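# Remove the curved support from beneath the block arch

## Task

Pull the curved wooden support (the centring) out from under the arch so the arch keeps standing on its own, with every block left where it was; use as many or as few of the four arms as you like.

## Robot and tools

SETUP. Four identical i2rt Big YAM arms, arm1 to arm4, each with six joints, a two-finger gripper and a wrist camera. Their feet, in the scene frame (metres; z up, origin on the floor), are: arm1 at (+0.650, -0.006, +0.794), arm2 at (0.000, +0.656, +0.746), arm3 at (-0.649, +0.006, +0.801), arm4 at (-0.003, -0.653, +0.754). Each foot faces along its own +x: arm1 faces toward -x, arm3 toward +x, arm2 toward -y, arm4 toward +y, so all point at the middle. The table tops under the arms are at z = 0.720. A hand reaches about 1.0 m from its joint1 axis. Room cameras: cam_back, cam_front, cam_top; wrist cameras: arm1_cam_wrist to arm4_cam_wrist (the wrist one rides above the hand looking toward the fingertips).

HAND FRAME. The printed hand point sits between the finger pads, roughly 1 cm behind the tips. Fingers point along the hand's +z; they open and close along its y. hand_target is where the hand would be at the joint targets currently held; under load the hand may stop short.

TOOL move. Arguments arm1, arm2, arm3, arm4 (each optional, one object per robot) and cameras. An arm you omit gets nothing new but may still push toward an older target. Per arm:
- joints: absolute targets by name. joint1_rad -2.879..2.879 (turn about the foot, positive counter-clockwise from above, 0 = along the foot's facing); joint2_rad 0..3.141 (shoulder, 0 = upper arm back and level, rising then forward as it grows); joint3_rad 0..3.019 (elbow, 0 = folded); joint4_rad -1.692..1.57 (hand pitch, positive tips fingers up); joint5_rad -1.57..1.57 (hand yaw, positive to the arm's right); joint6_rad -2.094..2.094 (roll, positive clockwise viewed from behind); gripper_m 0..0.093 (fingertip gap in metres). Done tolerances: ±0.045, ±0.14, ±0.09, ±0.055, ±0.03, ±0.035 rad, ±0.003 m.
- min_time_s: 0.1..8 s, lower bound on how long that arm's joint moves take; only beside joints.
- target: an absolute hand pose, one list of seven numbers [x, y, z, qw, qx, qy, qz], metres and unit quaternion in the scene frame, same layout as the printed hand line. The hand goes in a straight line from its hand_target toward it. With target, joints may contain only gripper_m.
- speed: top speed of that straight path, 0.002..0.5 m/s (default 0.25); rotation up to twice that in rad/s. Only valid with target.
All motions in one call start together. All hand paths in a call finish together, paced by the slowest; a path lasts 0.5 to 10 s and an action at most 15 s. Each control step clips the path point to within 100 mm and 20 degrees of the measured hand, then uses damped IK (position favoured). Expect the hand to lag, wander, overshoot speed near full stretch, and end a centimetre or more off. Paths ignore obstacles and other arms. Unknown keys make the call invalid; out-of-range values get it refused, and a refusal cancels the rest of your queued calls.
cameras: list of names, ["all"], or [] for none; default none after an action, all for an empty call. An empty move returns full state, images and the scene number.

OTHER TOOLS. wait {seconds 0..10, cameras}: lets time pass with no new command. zoom_image {camera, region [x0,y0,x1,y1]}: pixel box of that camera's latest image (672x504, origin top-left, box at most 504x504). finished_scene {scene}: the current scene's number; ends it for good, call nothing after it in that reply.

READING RESULTS. The move line lists each arm sent a motion: done, or its worst status. Statuses: off_target (stopped away, maybe still pushing), time_out (each joint keeps a nearby target and keeps pushing; on_its_own lists ones not there; send the reported position to relax), not_followed / joint command not followed / pose unreachable (a self- and inter-arm collision check refused the targets; gripper commands still run; the arm may keep trying), limit_stop_at_motor_heat. Arms under "as last shown" were not commanded and their lines are repeated. "held at" in on_its_own is a target, not a reading. Joint velocities in rad/s (gripper m/s); "within noise" means still. Joint torques in N m, positive toward larger angles, include gravity; joints 3 and 4 wrap at ±28. Images may be a little older than the state. Gripper: empty and shut reads 0.000–0.003; gripping a hard part reads up to 0.005 narrower (some up to 0.002 wider) than the part; full force from about 0.005 below first-touch reading. Open well above the reading to release. Camera calibrations are given with a small error; wrist cameras also inherit joint-reading errors.

CAUTIONS. Arms keep pushing on contact and can push hard; repeated hard pushing, holding loads or stretched poses heat motors (MOTOR HOT at 85 °C, the arm goes limp at 100 °C for 30–60 s or more). Avoid hard presses or hits between arms, including one gripper closing on another's fingers; the clearance check can be late and allows finger, housing and camera contact. Don't strike the arch, tables or heavy items, don't drop or release a moving part, and keep everything inside the work area. Objects may get brief random nudges. The scene keeps running while you think, holding your last command. The arch must stand unaided when you finish. The first scene is practice and may be skipped.

Each tool is called after "Emit:" as name([rows], argument=value, ...), one row to a line, values as JSON.

## Session

Emit:
move()

Scene clock: 0.00 s.
Joint torques (N m): no reading
Motor temperatures (°C): arm1=[38 34 37 30 33 32 34] | arm2=[37 32 31 34 36 30 31] | arm3=[30 39 35 33 32 33 37] | arm4=[33 33 32 36 36 28 38]
Heat: arm1: hottest joint1_rad 38 °C; arm2: hottest joint1_rad 37 °C; arm3: hottest joint2_rad 39 °C; arm4: hottest gripper 38 °C.
Joint velocities: within noise
arm1.joint_positions: joint1_rad=-0.338 joint2_rad=+0.579 joint3_rad=+1.357 joint4_rad=-1.551 joint5_rad=-0.092 joint6_rad=+0.681 gripper_m=+0.09396
arm1.joint_status: not commanded
arm1.hand: x=+0.4682 y=+0.0429 z=+1.2854 quat_wxyz=(+0.101, +0.807, -0.442, -0.380) (m; scene frame)
arm1.hand_target: x=+0.4697 y=+0.0423 z=+1.2939 quat_wxyz=(+0.102, +0.803, -0.439, -0.390) (m; scene frame)
arm1.hand_status: not commanded
arm2.joint_positions: joint1_rad=-0.491 joint2_rad=+0.571 joint3_rad=+1.396 joint4_rad=-1.145 joint5_rad=+0.158 joint6_rad=+0.378 gripper_m=+0.09396
arm2.joint_status: not commanded
arm2.hand: x=-0.1424 y=+0.4717 z=+1.3418 quat_wxyz=(-0.330, -0.780, -0.216, +0.486) (m; scene frame)
arm2.hand_target: x=-0.1404 y=+0.4751 z=+1.3501 quat_wxyz=(-0.336, -0.774, -0.213, +0.492) (m; scene frame)
arm2.hand_status: not commanded
arm3.joint_positions: joint1_rad=-0.617 joint2_rad=+0.648 joint3_rad=+1.424 joint4_rad=-1.441 joint5_rad=-0.053 joint6_rad=+0.679 gripper_m=+0.09396
arm3.joint_status: not commanded
arm3.hand: x=-0.4492 y=-0.1083 z=+1.3285 quat_wxyz=(-0.435, -0.518, -0.735, -0.041) (m; scene frame)
arm3.hand_target: x=-0.4509 y=-0.1071 z=+1.3401 quat_wxyz=(-0.447, -0.514, -0.731, -0.042) (m; scene frame)
arm3.hand_status: not commanded
arm4.joint_positions: joint1_rad=-0.377 joint2_rad=+0.615 joint3_rad=+1.493 joint4_rad=-1.274 joint5_rad=+0.157 joint6_rad=-0.616 gripper_m=+0.09396
arm4.joint_status: not commanded
arm4.hand: x=+0.0978 y=-0.4603 z=+1.3602 quat_wxyz=(-0.554, +0.623, -0.545, -0.090) (m; scene frame)
arm4.hand_target: x=+0.0963 y=-0.4637 z=+1.3683 quat_wxyz=(-0.562, +0.618, -0.542, -0.093) (m; scene frame)
arm4.hand_status: not commanded
pictures: arm1_cam_wrist, arm2_cam_wrist, arm3_cam_wrist, arm4_cam_wrist, cam_back, cam_front, cam_top

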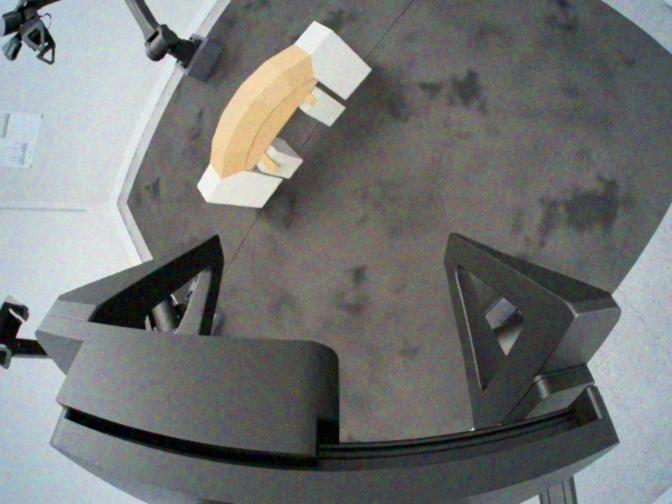

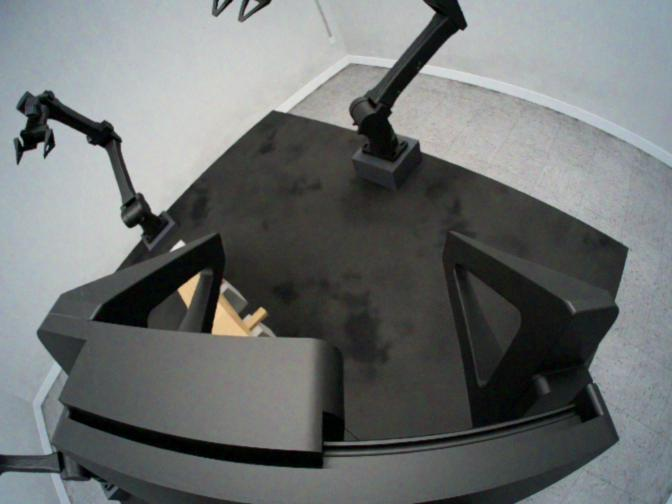

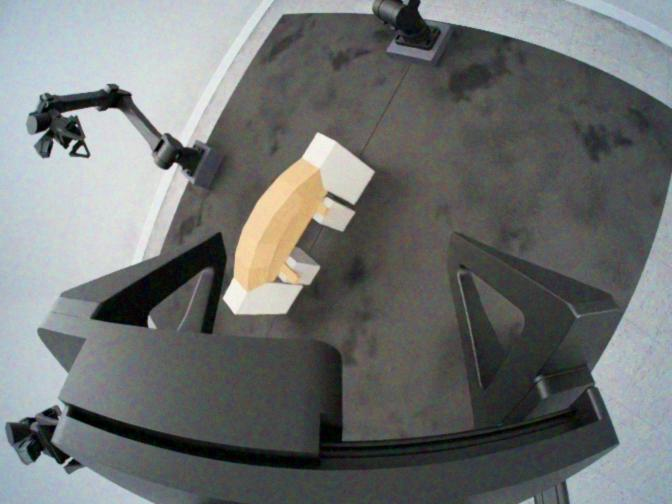

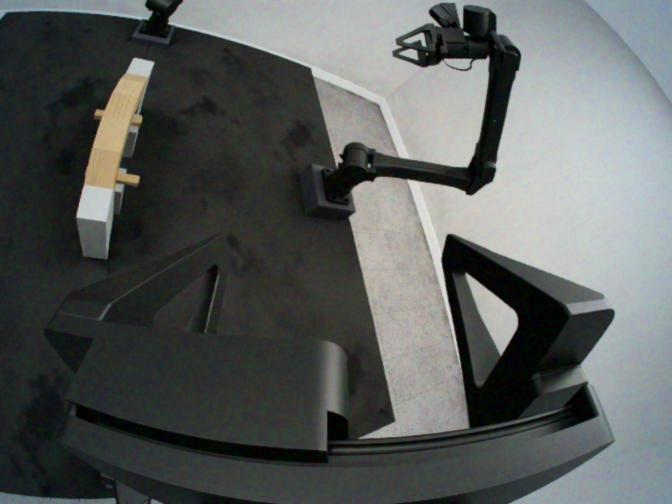

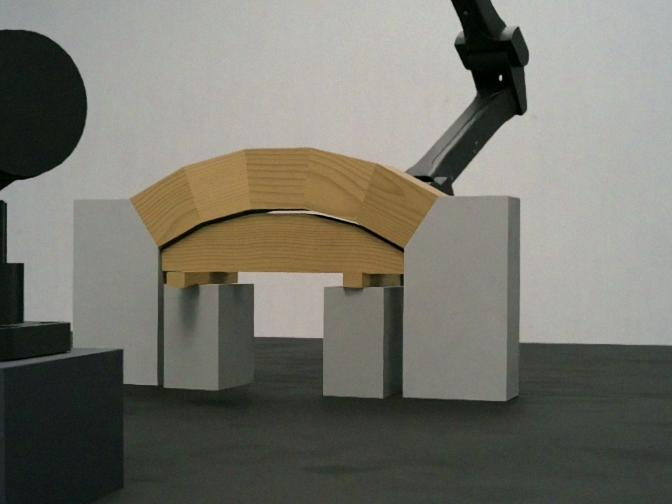

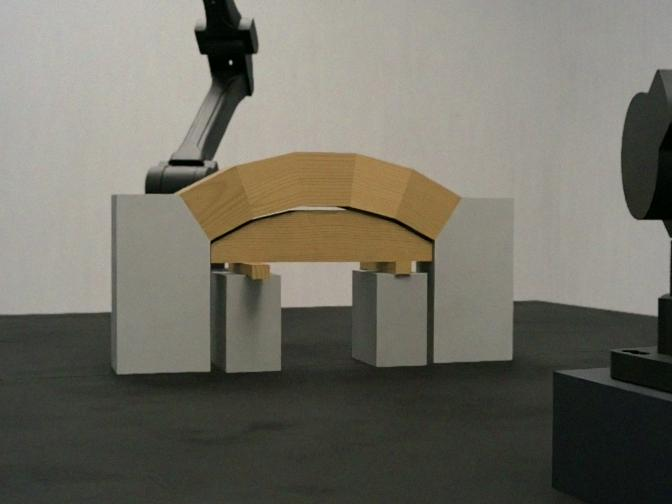

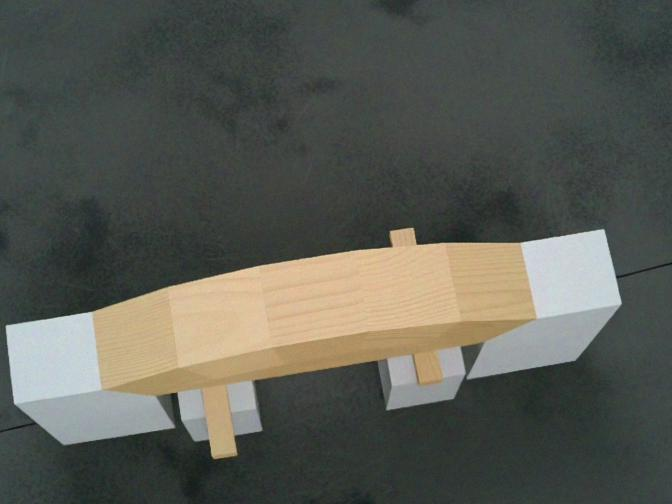

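Emit:
zoom_image(camera="cam_back", region=[120, 130, 460, 400])

Emit:
zoom_image(camera="cam_front", region=[190, 180, 460, 380])

Emit:
zoom_image(camera="cam_top", region=[140, 210, 500, 470])

Emit:
zoom_image(camera="arm4_cam_wrist", region=[60, 50, 180, 270])

Scaled by 1.482 from the camera's 672x504 image, which has a finer 960x720 frame.

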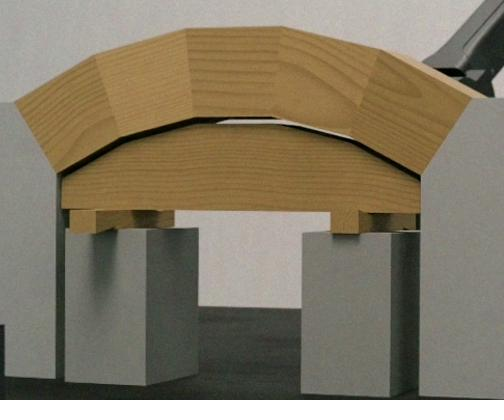

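Scaled by 1.867 from the camera's 672x504 image, which has a finer 960x720 frame.

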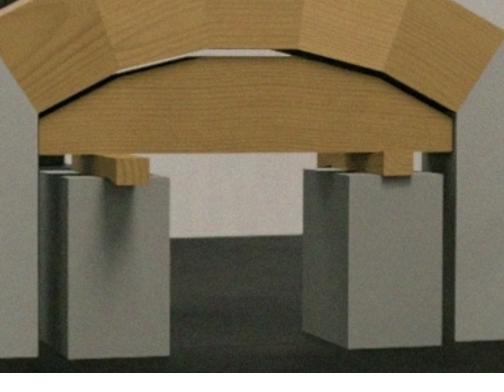

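Scaled by 1.400 from the camera's 672x504 image, which has a finer 960x720 frame.

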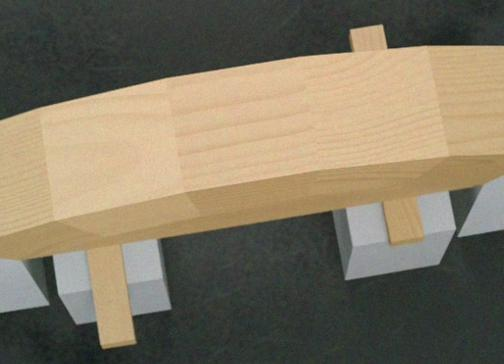

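Scaled by 2.291 from the camera's 672x504 image, which has a finer 960x720 frame.

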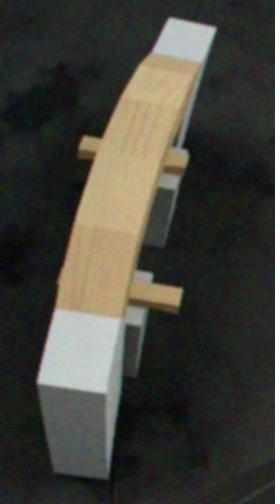

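Emit:
move(arm3={"target":[-0.25,0.10,0.96,0.4223,0.0363,0.9056,-0.0169],"joints":{"gripper_m":0.05}}, arm1={"target":[0.28,-0.10,0.96,0.0169,-0.9056,0.0363,0.4223],"joints":{"gripper_m":0.05}}, cameras=["all"])

Scene clock: 8.80 s.
Joint torques (N m): arm1=[0.32 -1.61 6.76 2.99 0.08 -0.21] | arm2=[1.2 3.78 9.58 2.43 0.11 -0.01] | arm3=[0.26 -4.07 10.81 1.95 0.19 -0.02] | arm4=[-0.73 4.54 8.27 2.33 0.06 0.09]
Motor temperatures (°C): arm1=[38 34 38 30 33 32 34] | arm2=[36 32 32 34 36 29 31] | arm3=[30 39 38 33 32 33 37] | arm4=[33 33 33 36 36 28 38]
Heat: arm1: hottest joint1_rad 38 °C; arm2: hottest joint1_rad 36 °C; arm3: hottest joint2_rad 39 °C; arm4: hottest gripper 38 °C.
move: arm1 done; arm3 done
Joint velocities: within noise
arm1.joint_positions: joint1_rad=+0.421 joint2_rad=+0.923 joint3_rad=+0.556 joint4_rad=-0.388 joint5_rad=+0.362 joint6_rad=+0.346 gripper_m=+0.05011
arm1.joint_status: all done
arm1.hand: x=+0.2798 y=-0.0953 z=+0.9690 quat_wxyz=(-0.017, +0.904, -0.047, -0.426) (m; scene frame)
arm1.hand_target: x=+0.2803 y=-0.0998 z=+0.9602 quat_wxyz=(-0.017, +0.906, -0.036, -0.422) (m; scene frame)
arm1.hand_status: done (0.010 m and 1.3 deg from the pose sent, 0.402 m and 50.3 deg at the start)
arm2, arm4: as last shown
arm3.joint_positions: joint1_rad=+0.329 joint2_rad=+1.015 joint3_rad=+0.575 joint4_rad=-0.311 joint5_rad=+0.343 joint6_rad=+0.318 gripper_m=+0.05009
arm3.joint_status: all done
arm3.hand: x=-0.2544 y=+0.0954 z=+0.9603 quat_wxyz=(-0.419, -0.044, -0.907, +0.019) (m; scene frame)
arm3.hand_target: x=-0.2502 y=+0.1000 z=+0.9601 quat_wxyz=(-0.422, -0.036, -0.906, +0.017) (m; scene frame)
arm3.hand_status: done (0.006 m and 1.0 deg from the pose sent, 0.468 m and 59.6 deg at the start)
pictures: arm1_cam_wrist, arm2_cam_wrist, arm3_cam_wrist, arm4_cam_wrist, cam_back, cam_front, cam_top
camera_calibration:
arm1_cam_wrist: T_world_to_cam=[[0.110313, 0.993896, -0.00104824, 0.0637858], [0.960486, -0.106876, -0.256989, -0.0268269], [-0.255532, 0.0273424, -0.966414, 1.13838], [0, 0, 0, 1]] pos_world=[0.309624, -0.0973898, 1.09332]
arm3_cam_wrist: T_world_to_cam=[[-0.0877333, -0.996028, -0.0152001, 0.0881037], [-0.973921, 0.0889712, -0.208715, -0.0539195], [0.209238, -0.00350754, -0.977858, 1.12044], [0, 0, 0, 1]] pos_world=[-0.279223, 0.096481, 1.08572]

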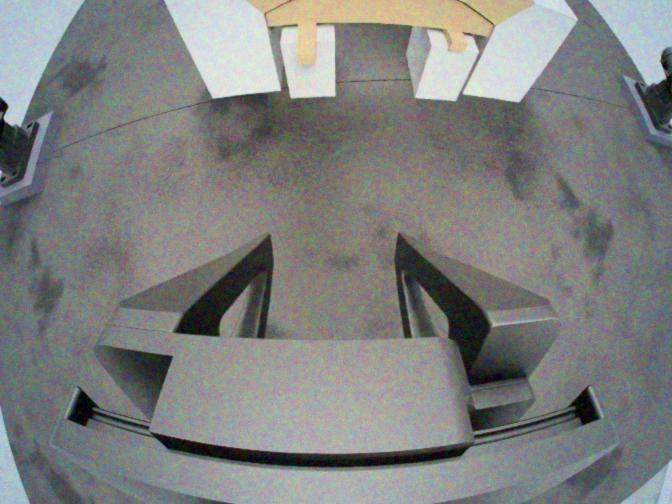

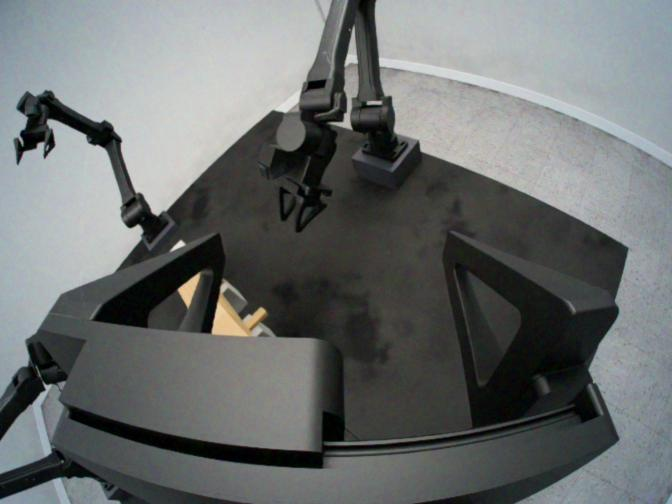

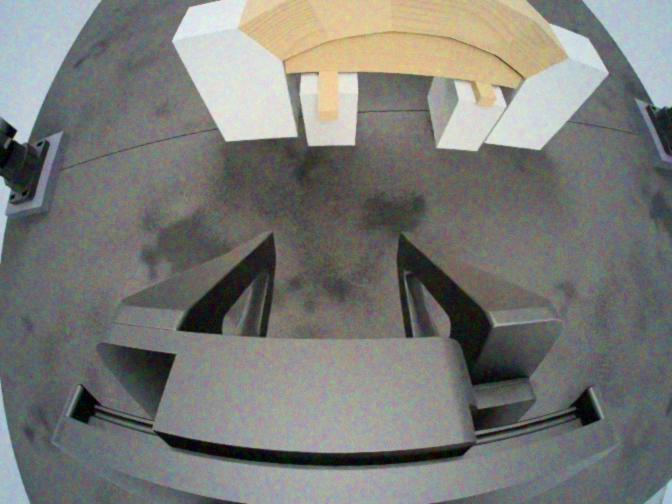

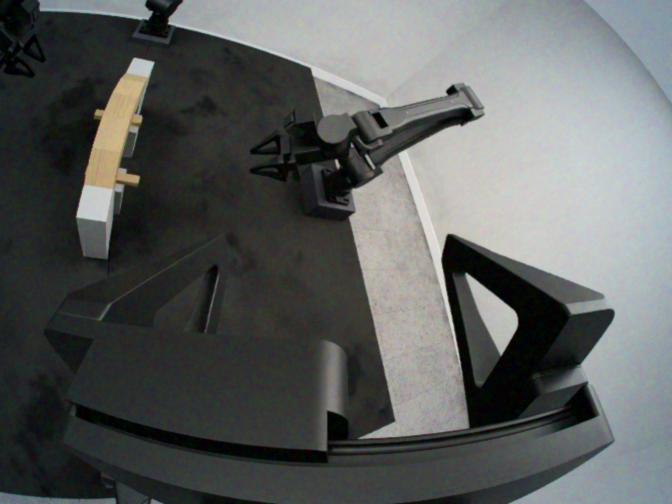

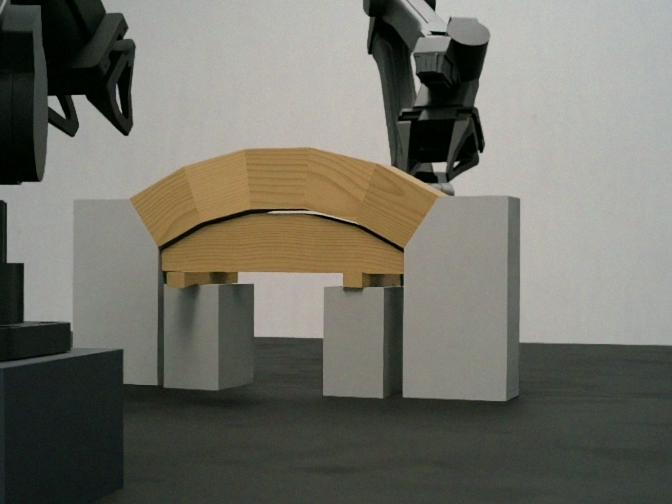

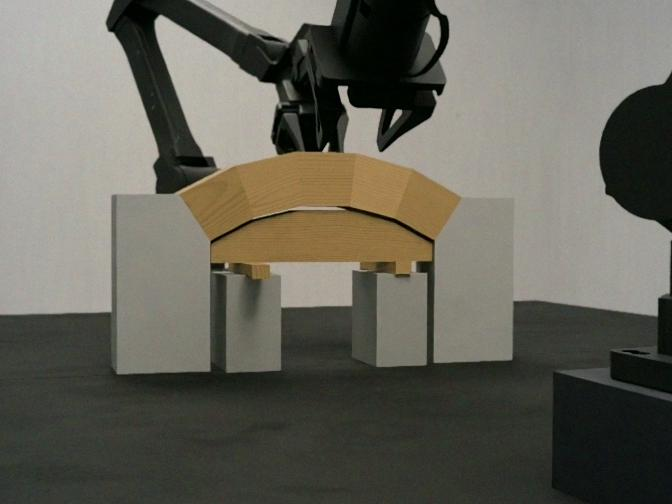

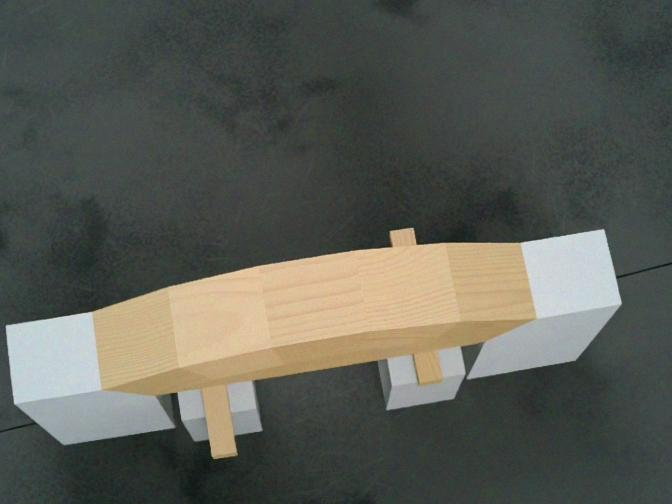

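Emit:
zoom_image(camera="arm3_cam_wrist", region=[270, 30, 540, 160])

Emit:
zoom_image(camera="arm1_cam_wrist", region=[250, 0, 520, 110])

Scaled by 1.867 from the camera's 672x504 image, which has a finer 960x720 frame.

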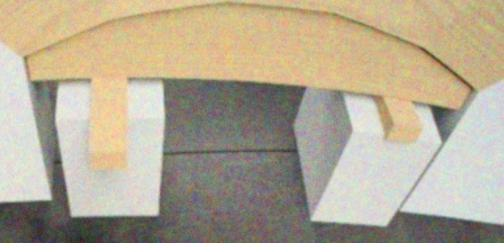

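Scaled by 1.867 from the camera's 672x504 image, which has a finer 960x720 frame.

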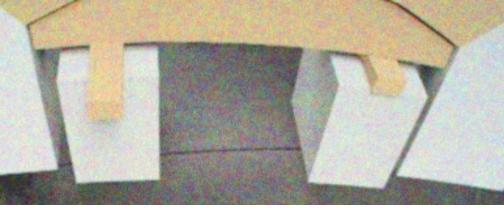

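Emit:
move(arm3={"target":[-0.139,0.095,0.877,0.4223,0.0363,0.9056,-0.0169],"joints":{"gripper_m":0.045}}, arm1={"target":[0.105,-0.104,0.905,0.0169,-0.9056,0.0363,0.4223],"joints":{"gripper_m":0.045}}, cameras=["arm1_cam_wrist","arm3_cam_wrist","cam_front","cam_top"])

Scene clock: 12.57 s.
Joint torques (N m): arm1=[-1.61 -9 9.91 3.07 0.04 -0.22] | arm2=[0.97 3.72 9.51 2.43 0.11 -0.01] | arm3=[-0.79 -8.94 12.34 1.92 0.16 -0.04] | arm4=[-1.2 4.66 8.36 2.28 0.06 0.08]
Motor temperatures (°C): arm1=[38 34 38 30 32 32 34] | arm2=[36 32 32 34 36 29 30] | arm3=[30 39 38 33 32 33 37] | arm4=[33 33 33 36 36 28 38]
Heat: arm1: hottest joint1_rad 38 °C; arm2: hottest joint1_rad 36 °C; arm3: hottest joint2_rad 39 °C; arm4: hottest gripper 38 °C.
move: arm1 off_target; arm3 off_target
Joint velocities: within noise
arm1.joint_positions: joint1_rad=+0.293 joint2_rad=+1.502 joint3_rad=+0.798 joint4_rad=-0.074 joint5_rad=+0.251 joint6_rad=+0.237 gripper_m=+0.04511
arm1.joint_status: all done
arm1.hand: x=+0.1307 y=-0.1042 z=+0.8910 quat_wxyz=(-0.020, +0.915, -0.033, -0.402) (m; scene frame)
arm1.hand_target: x=+0.1068 y=-0.1035 z=+0.9056 quat_wxyz=(-0.017, +0.906, -0.036, -0.422) (m; scene frame)
arm1.hand_status: off_target (0.029 m and 2.7 deg from the pose sent, 0.186 m and 1.3 deg at the start)
arm2, arm4: as last shown
arm3.joint_positions: joint1_rad=+0.229 joint2_rad=+1.482 joint3_rad=+0.661 joint4_rad=+0.055 joint5_rad=+0.257 joint6_rad=+0.236 gripper_m=+0.04509
arm3.joint_status: all done
arm3.hand: x=-0.1638 y=+0.0929 z=+0.8627 quat_wxyz=(-0.402, -0.034, -0.915, +0.021) (m; scene frame)
arm3.hand_target: x=-0.1407 y=+0.0946 z=+0.8776 quat_wxyz=(-0.422, -0.036, -0.906, +0.017) (m; scene frame)
arm3.hand_status: off_target (0.029 m and 2.6 deg from the pose sent, 0.142 m and 1.0 deg at the start)
pictures: arm1_cam_wrist, arm3_cam_wrist, cam_front, cam_top
camera_calibration:
arm1_cam_wrist: T_world_to_cam=[[0.0859964, 0.996096, 0.0199294, 0.0736862], [0.975182, -0.0800608, -0.206423, 0.0513264], [-0.204022, 0.0371865, -0.97826, 1.02986], [0, 0, 0, 1]] pos_world=[0.153725, -0.107586, 1.0166]
arm3_cam_wrist: T_world_to_cam=[[-0.07263, -0.997355, -0.00280279, 0.0839986], [-0.98246, 0.0720287, -0.171998, -0.017305], [0.171745, -0.00973861, -0.985093, 1.00673], [0, 0, 0, 1]] pos_world=[-0.183801, 0.094827, 0.988978]

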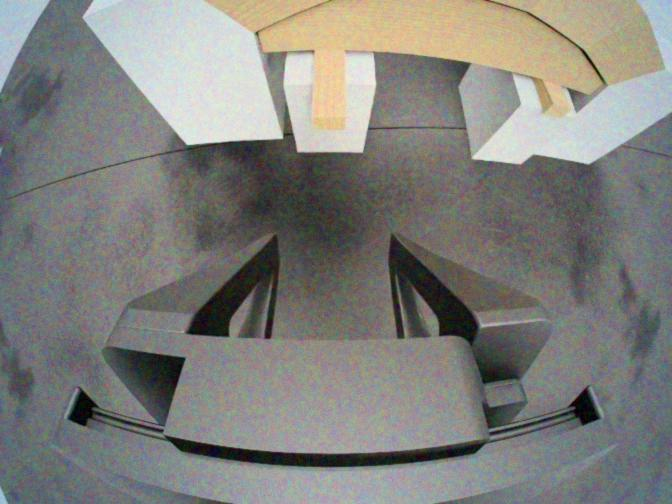

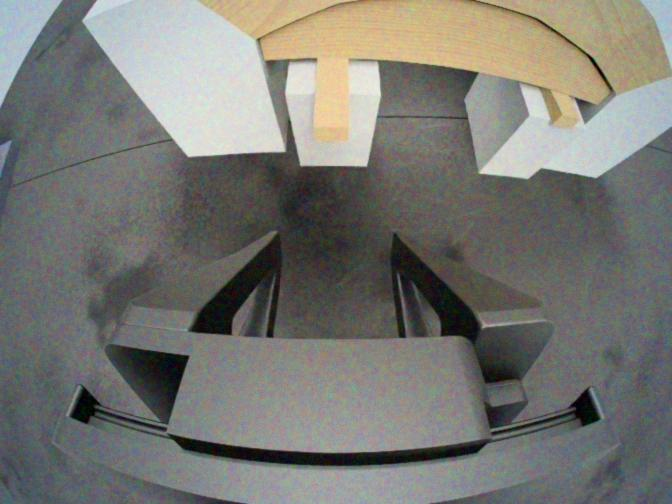

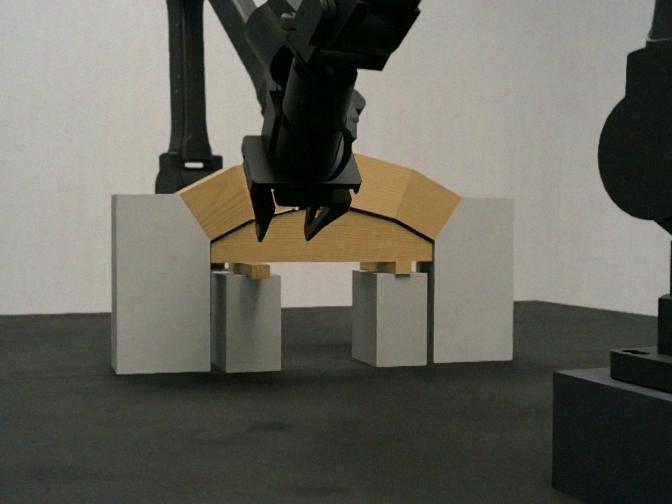

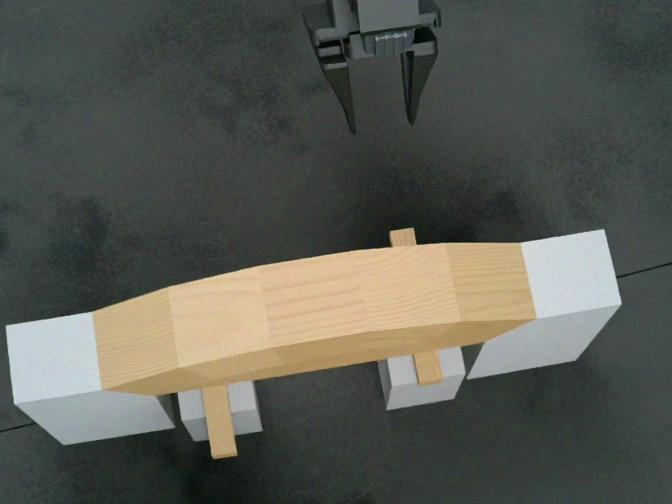

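Emit:
move(arm3={"target":[-0.084,0.094,0.8635,0.4223,0.0363,0.9056,-0.0169],"speed":0.1}, arm1={"target":[0.024,-0.097,0.867,0.0169,-0.9056,0.0363,0.4223],"speed":0.1}, cameras=["arm1_cam_wrist","arm3_cam_wrist","cam_front","cam_back"])

Scene clock: 14.87 s.
Joint torques (N m): arm1=[-1.61 -12.34 9.68 2.99 0 -0.23] | arm2=[1.2 3.78 9.51 2.5 0.1 0.01] | arm3=[-1.08 -11.05 12.18 1.89 0.12 -0.04] | arm4=[-0.91 4.54 8.1 2.28 0.06 0.11]
Motor temperatures (°C): arm1=[38 34 39 30 32 32 34] | arm2=[36 32 33 34 35 29 30] | arm3=[30 39 39 33 32 33 37] | arm4=[33 33 33 36 36 28 38]
Heat: arm1: hottest joint3_rad 39 °C; arm2: hottest joint1_rad 36 °C; arm3: hottest joint2_rad 39 °C; arm4: hottest gripper 38 °C.
move: arm1 off_target; arm3 off_target
Joint velocities: within noise
arm1.joint_positions: joint1_rad=+0.240 joint2_rad=+1.739 joint3_rad=+0.989 joint4_rad=-0.010 joint5_rad=+0.211 joint6_rad=+0.201 gripper_m=+0.04511
arm1.joint_status: not commanded
arm1.hand: x=+0.0484 y=-0.1000 z=+0.8593 quat_wxyz=(-0.018, +0.913, -0.034, -0.405) (m; scene frame)
arm1.hand_target: x=+0.0256 y=-0.0966 z=+0.8676 quat_wxyz=(-0.017, +0.906, -0.036, -0.422) (m; scene frame)
arm1.hand_status: off_target (0.026 m and 2.2 deg from the pose sent, 0.110 m and 2.7 deg at the start)
arm2, arm4: as last shown
arm3.joint_positions: joint1_rad=+0.196 joint2_rad=+1.628 joint3_rad=+0.798 joint4_rad=+0.072 joint5_rad=+0.232 joint6_rad=+0.213 gripper_m=+0.04509
arm3.joint_status: not commanded
arm3.hand: x=-0.1084 y=+0.0934 z=+0.8517 quat_wxyz=(-0.403, -0.035, -0.914, +0.020) (m; scene frame)
arm3.hand_target: x=-0.0855 y=+0.0937 z=+0.8643 quat_wxyz=(-0.422, -0.036, -0.906, +0.017) (m; scene frame)
arm3.hand_status: off_target (0.027 m and 2.5 deg from the pose sent, 0.080 m and 2.6 deg at the start)
pictures: arm1_cam_wrist, arm3_cam_wrist, cam_back, cam_front
camera_calibration:
arm1_cam_wrist: T_world_to_cam=[[0.085955, 0.996186, 0.0149966, 0.0814803], [0.973503, -0.0807772, -0.213934, 0.131749], [-0.211906, 0.0329879, -0.976733, 0.980639], [0, 0, 0, 1]] pos_world=[0.0725423, -0.102877, 0.984786]
arm3_cam_wrist: T_world_to_cam=[[-0.0726163, -0.997347, -0.0050155, 0.0904275], [-0.982038, 0.0723779, -0.174249, 0.0371136], [0.174149, -0.00772788, -0.984689, 0.986056], [0, 0, 0, 1]] pos_world=[-0.128708, 0.0951216, 0.977879]

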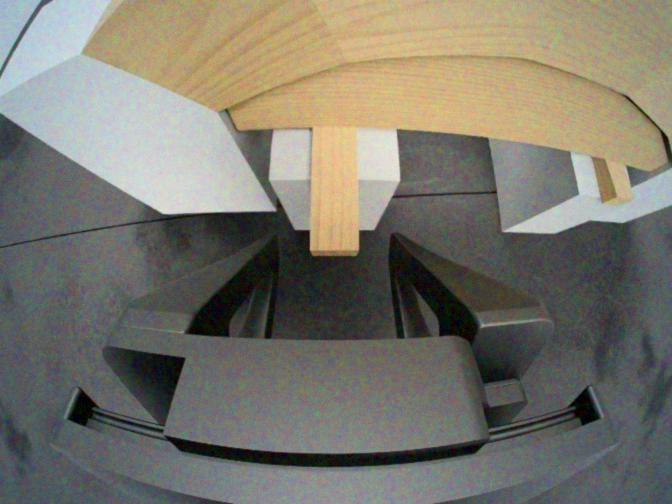

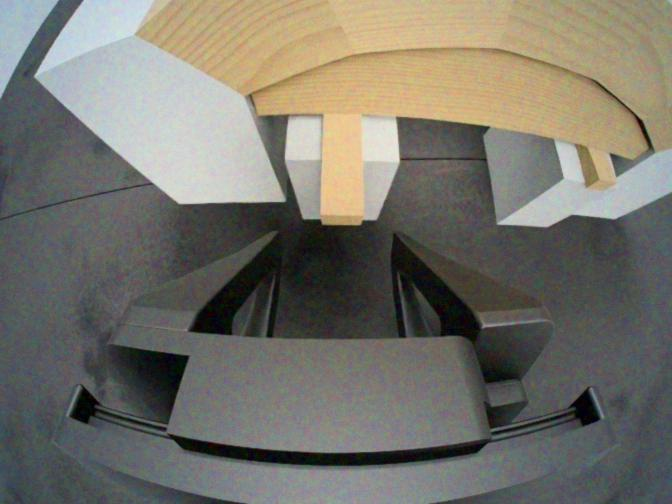

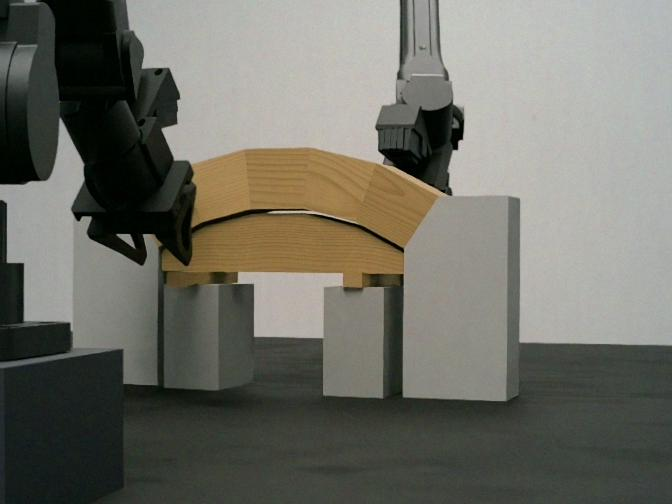

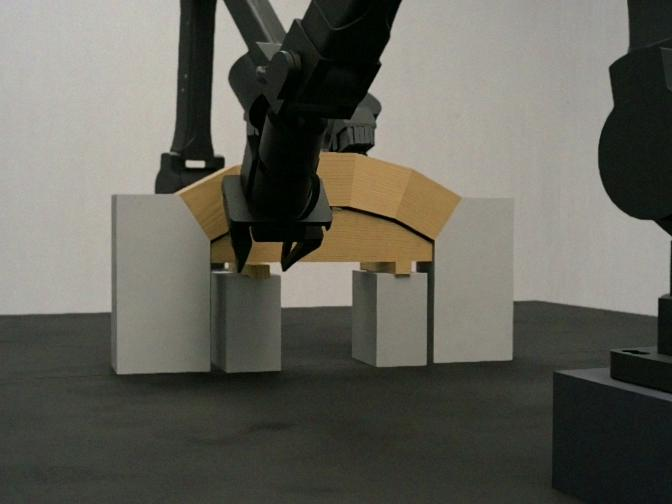

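Emit:
move(arm3={"target":[-0.0515,0.0907,0.838,0.4223,0.0363,0.9056,-0.0169],"speed":0.08}, arm1={"target":[0.009,-0.0956,0.8545,0.0169,-0.9056,0.0363,0.4223],"speed":0.08}, cameras=["arm1_cam_wrist","arm3_cam_wrist","cam_front","cam_back","arm4_cam_wrist"])

Scene clock: 17.00 s.
Joint torques (N m): arm1=[-1.61 -12.98 9.48 3.02 0 -0.23] | arm2=[1.38 3.72 9.52 2.43 0.11 -0.02] | arm3=[-0.97 -12.81 11.69 1.99 0.12 -0.04] | arm4=[-1.38 4.25 8.25 2.33 0.04 0.07]
Motor temperatures (°C): arm1=[38 34 39 30 32 32 34] | arm2=[36 32 33 34 35 29 30] | arm3=[30 39 39 33 32 33 37] | arm4=[33 33 33 36 36 28 38]
Heat: arm1: hottest joint3_rad 39 °C; arm2: hottest joint1_rad 36 °C; arm3: hottest joint2_rad 39 °C; arm4: hottest gripper 38 °C.
move: arm1 off_target; arm3 off_target
Joint velocities: within noise
arm1.joint_positions: joint1_rad=+0.232 joint2_rad=+1.791 joint3_rad=+1.025 joint4_rad=+0.006 joint5_rad=+0.205 joint6_rad=+0.195 gripper_m=+0.04511
arm1.joint_status: not commanded
arm1.hand: x=+0.0334 y=-0.0996 z=+0.8479 quat_wxyz=(-0.018, +0.913, -0.033, -0.405) (m; scene frame)
arm1.hand_target: x=+0.0106 y=-0.0951 z=+0.8551 quat_wxyz=(-0.017, +0.906, -0.036, -0.422) (m; scene frame)
arm1.hand_status: off_target (0.026 m and 2.2 deg from the pose sent, 0.040 m and 2.2 deg at the start)
arm2, arm4: as last shown
arm3.joint_positions: joint1_rad=+0.173 joint2_rad=+1.747 joint3_rad=+0.876 joint4_rad=+0.118 joint5_rad=+0.215 joint6_rad=+0.199 gripper_m=+0.04509
arm3.joint_status: not commanded
arm3.hand: x=-0.0750 y=+0.0910 z=+0.8281 quat_wxyz=(-0.404, -0.035, -0.914, +0.019) (m; scene frame)
arm3.hand_target: x=-0.0528 y=+0.0903 z=+0.8388 quat_wxyz=(-0.422, -0.036, -0.906, +0.017) (m; scene frame)
arm3.hand_status: off_target (0.025 m and 2.4 deg from the pose sent, 0.059 m and 2.5 deg at the start)
pictures: arm1_cam_wrist, arm3_cam_wrist, arm4_cam_wrist, cam_back, cam_front
camera_calibration:
arm1_cam_wrist: T_world_to_cam=[[0.0852386, 0.996254, 0.0145404, 0.0829327], [0.973563, -0.0801756, -0.213883, 0.143962], [-0.211917, 0.0323871, -0.976751, 0.966266], [0, 0, 0, 1]] pos_world=[0.0575427, -0.102374, 0.973387]
arm3_cam_wrist: T_world_to_cam=[[-0.0728968, -0.99732, -0.00619656, 0.0912211], [-0.981765, 0.0728508, -0.175586, 0.0670482], [0.175567, -0.00671611, -0.984445, 0.956826], [0, 0, 0, 1]] pos_world=[-0.0955119, 0.0925183, 0.95428]

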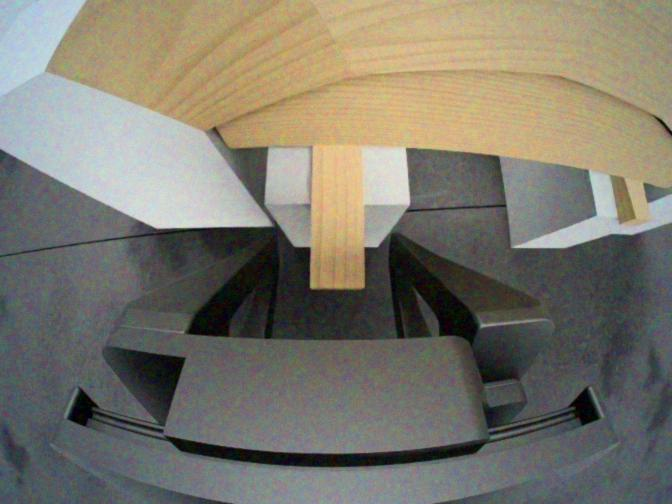

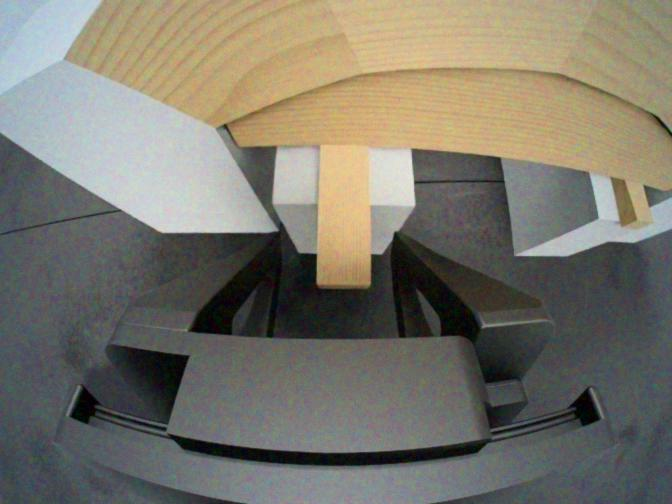

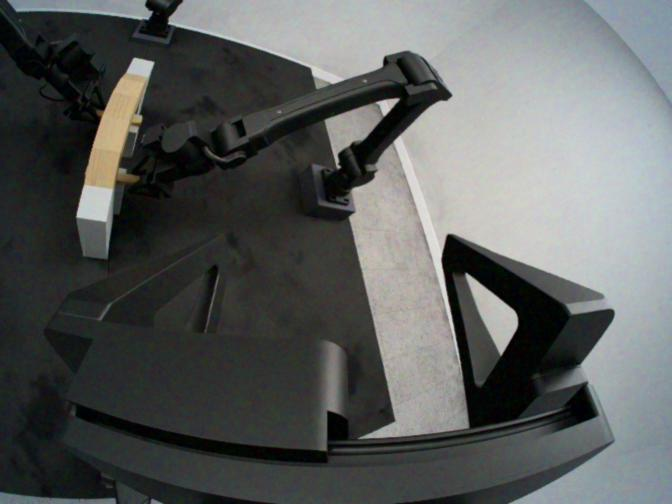

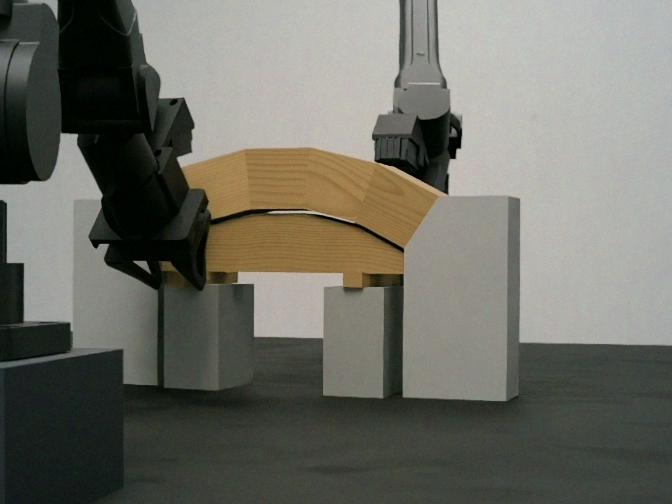

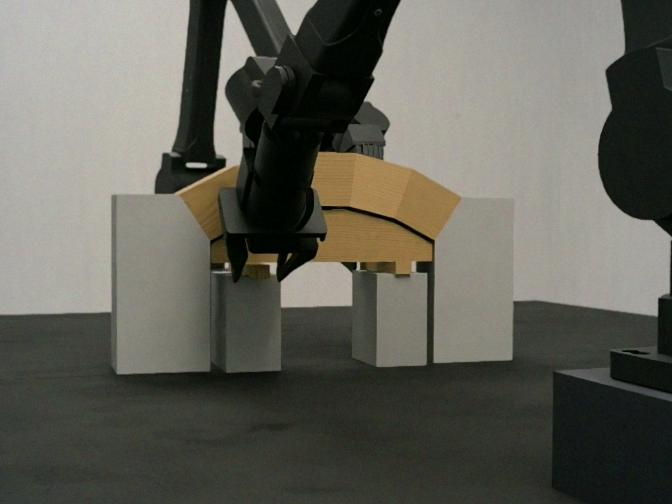

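Emit:
move(arm3={"target":[-0.0522,0.0868,0.8385,0.4223,0.0363,0.9056,-0.0169],"speed":0.05,"joints":{"gripper_m":0.028}}, arm1={"target":[0.0092,-0.0965,0.8545,0.0169,-0.9056,0.0363,0.4223],"speed":0.05,"joints":{"gripper_m":0.028}}, cameras=["arm1_cam_wrist","arm3_cam_wrist"])

Scene clock: 18.30 s.
Joint torques (N m): arm1=[-1.61 -13.04 9.52 3.03 0.03 -0.2] | arm2=[1.14 3.84 9.51 2.45 0.09 -0.02] | arm3=[-1.03 -12.92 11.44 1.95 0.11 -0.04] | arm4=[-0.91 4.48 8.38 2.19 0.07 0.08]
Motor temperatures (°C): arm1=[38 34 39 30 32 32 34] | arm2=[36 32 33 34 35 29 30] | arm3=[30 39 40 33 32 33 37] | arm4=[33 33 33 36 36 28 38]
Heat: arm1: hottest joint3_rad 39 °C; arm2: hottest joint1_rad 36 °C; arm3: hottest joint3_rad 40 °C; arm4: hottest gripper 38 °C.
move: arm1 off_target; arm3 off_target
Joint velocities: within noise
arm1.joint_positions: joint1_rad=+0.232 joint2_rad=+1.791 joint3_rad=+1.025 joint4_rad=+0.006 joint5_rad=+0.205 joint6_rad=+0.195 gripper_m=+0.02811
arm1.joint_status: all done
arm1.hand: x=+0.0332 y=-0.0996 z=+0.8481 quat_wxyz=(-0.018, +0.913, -0.033, -0.405) (m; scene frame)
arm1.hand_target: x=+0.0107 y=-0.0961 z=+0.8552 quat_wxyz=(-0.017, +0.905, -0.036, -0.422) (m; scene frame)
arm1.hand_status: off_target (0.025 m and 2.2 deg from the pose sent, 0.025 m and 2.2 deg at the start)
arm2, arm4: as last shown
arm3.joint_positions: joint1_rad=+0.166 joint2_rad=+1.747 joint3_rad=+0.876 joint4_rad=+0.118 joint5_rad=+0.209 joint6_rad=+0.194 gripper_m=+0.02809
arm3.joint_status: all done
arm3.hand: x=-0.0744 y=+0.0876 z=+0.8280 quat_wxyz=(-0.403, -0.035, -0.914, +0.019) (m; scene frame)
arm3.hand_target: x=-0.0535 y=+0.0866 z=+0.8392 quat_wxyz=(-0.422, -0.036, -0.906, +0.017) (m; scene frame)
arm3.hand_status: off_target (0.025 m and 2.4 deg from the pose sent, 0.026 m and 2.4 deg at the start)
pictures: arm1_cam_wrist, arm3_cam_wrist
camera_calibration:
arm1_cam_wrist: T_world_to_cam=[[0.0849888, 0.996272, 0.0147734, 0.0827278], [0.973518, -0.0798713, -0.214204, 0.144447], [-0.212225, 0.0325871, -0.976677, 0.966406], [0, 0, 0, 1]] pos_world=[0.0574436, -0.102375, 0.973586]
arm3_cam_wrist: T_world_to_cam=[[-0.0727214, -0.997331, -0.00648485, 0.0882798], [-0.981978, 0.0727361, -0.17444, 0.0669555], [0.174446, -0.00631753, -0.984646, 0.956613], [0, 0, 0, 1]] pos_world=[-0.0947086, 0.0892175, 0.954178]

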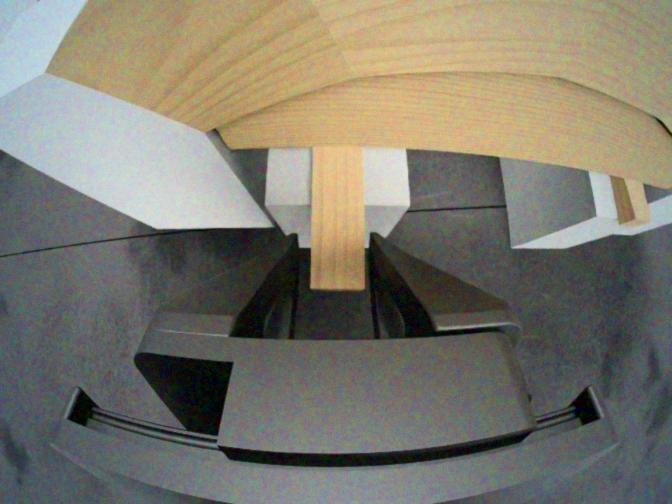

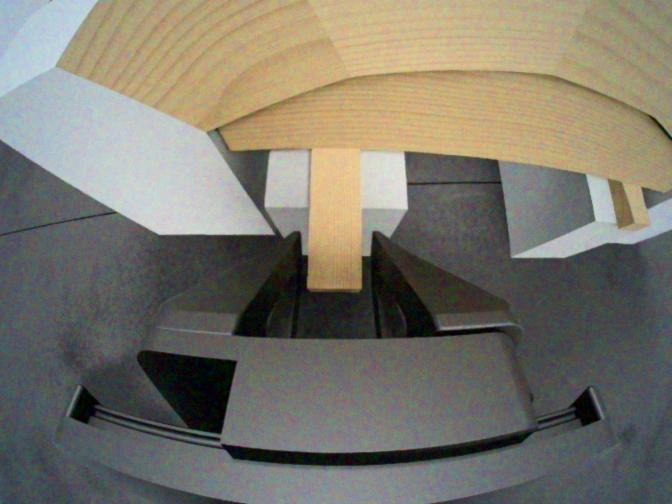

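Emit:
move(arm3={"joints":{"gripper_m":0.014}}, arm1={"joints":{"gripper_m":0.014}}, cameras=["arm1_cam_wrist","arm3_cam_wrist"])

Scene clock: 18.90 s.
Joint torques (N m): arm1=[-1.44 -12.98 9.54 3.02 0.05 -0.2] | arm2=[1.2 3.78 9.42 2.45 0.1 -0.01] | arm3=[-1.03 -12.81 11.45 2 0.13 -0.03] | arm4=[-0.97 4.72 8.27 2.4 0.07 0.07]
Motor temperatures (°C): arm1=[38 34 39 30 32 32 34] | arm2=[36 32 33 34 35 29 30] | arm3=[30 39 40 33 32 33 37] | arm4=[33 33 33 36 36 28 38]
Heat: arm1: hottest joint3_rad 39 °C; arm2: hottest joint1_rad 36 °C; arm3: hottest joint3_rad 40 °C; arm4: hottest gripper 38 °C.
move: arm1 off_target; arm3 off_target
Joint velocities: within noise
arm1.joint_positions: joint1_rad=+0.232 joint2_rad=+1.791 joint3_rad=+1.025 joint4_rad=+0.006 joint5_rad=+0.205 joint6_rad=+0.195 gripper_m=+0.01779
arm1.joint_status: gripper_m off_target (ended at +0.01781, target +0.01400)
arm1.hand: x=+0.0332 y=-0.0997 z=+0.8481 quat_wxyz=(-0.017, +0.913, -0.033, -0.405) (m; scene frame)
arm1.hand_target: x=+0.0107 y=-0.0961 z=+0.8552 quat_wxyz=(-0.017, +0.905, -0.036, -0.422) (m; scene frame)
arm1.hand_status: not commanded
arm2, arm4: as last shown
arm3.joint_positions: joint1_rad=+0.166 joint2_rad=+1.747 joint3_rad=+0.876 joint4_rad=+0.118 joint5_rad=+0.209 joint6_rad=+0.193 gripper_m=+0.01784
arm3.joint_status: gripper_m off_target (ended at +0.01787, target +0.01400)
arm3.hand: x=-0.0744 y=+0.0877 z=+0.8280 quat_wxyz=(-0.403, -0.035, -0.914, +0.019) (m; scene frame)
arm3.hand_target: x=-0.0535 y=+0.0866 z=+0.8392 quat_wxyz=(-0.422, -0.036, -0.906, +0.017) (m; scene frame)
arm3.hand_status: not commanded
pictures: arm1_cam_wrist, arm3_cam_wrist
camera_calibration:
arm1_cam_wrist: T_world_to_cam=[[0.0847318, 0.996298, 0.0145234, 0.0830872], [0.97354, -0.0796741, -0.214179, 0.144434], [-0.212229, 0.0322869, -0.976686, 0.966388], [0, 0, 0, 1]] pos_world=[0.0574438, -0.102474, 0.973586]
arm3_cam_wrist: T_world_to_cam=[[-0.0719765, -0.997388, -0.00612119, 0.0880104], [-0.982052, 0.0719398, -0.174354, 0.0669389], [0.174339, -0.00653808, -0.984664, 0.956639], [0, 0, 0, 1]] pos_world=[-0.0947074, 0.0892195, 0.954178]

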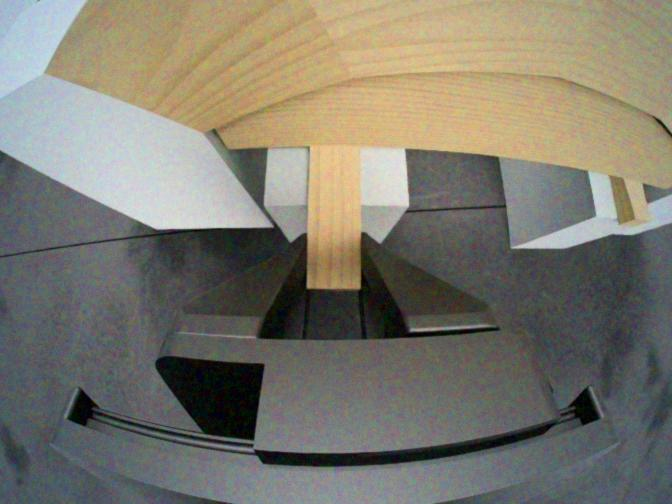

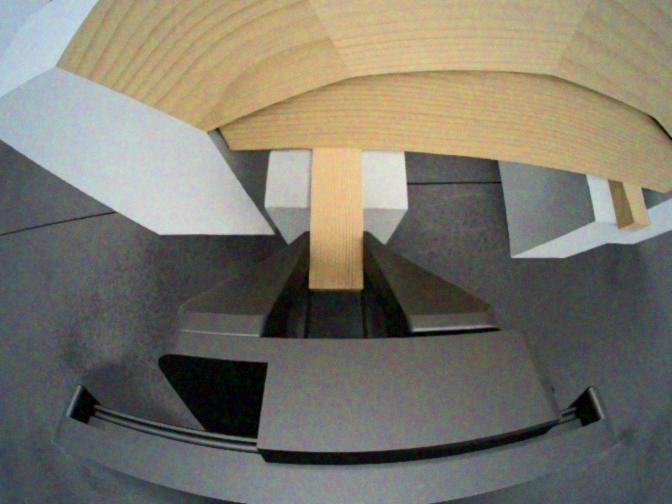

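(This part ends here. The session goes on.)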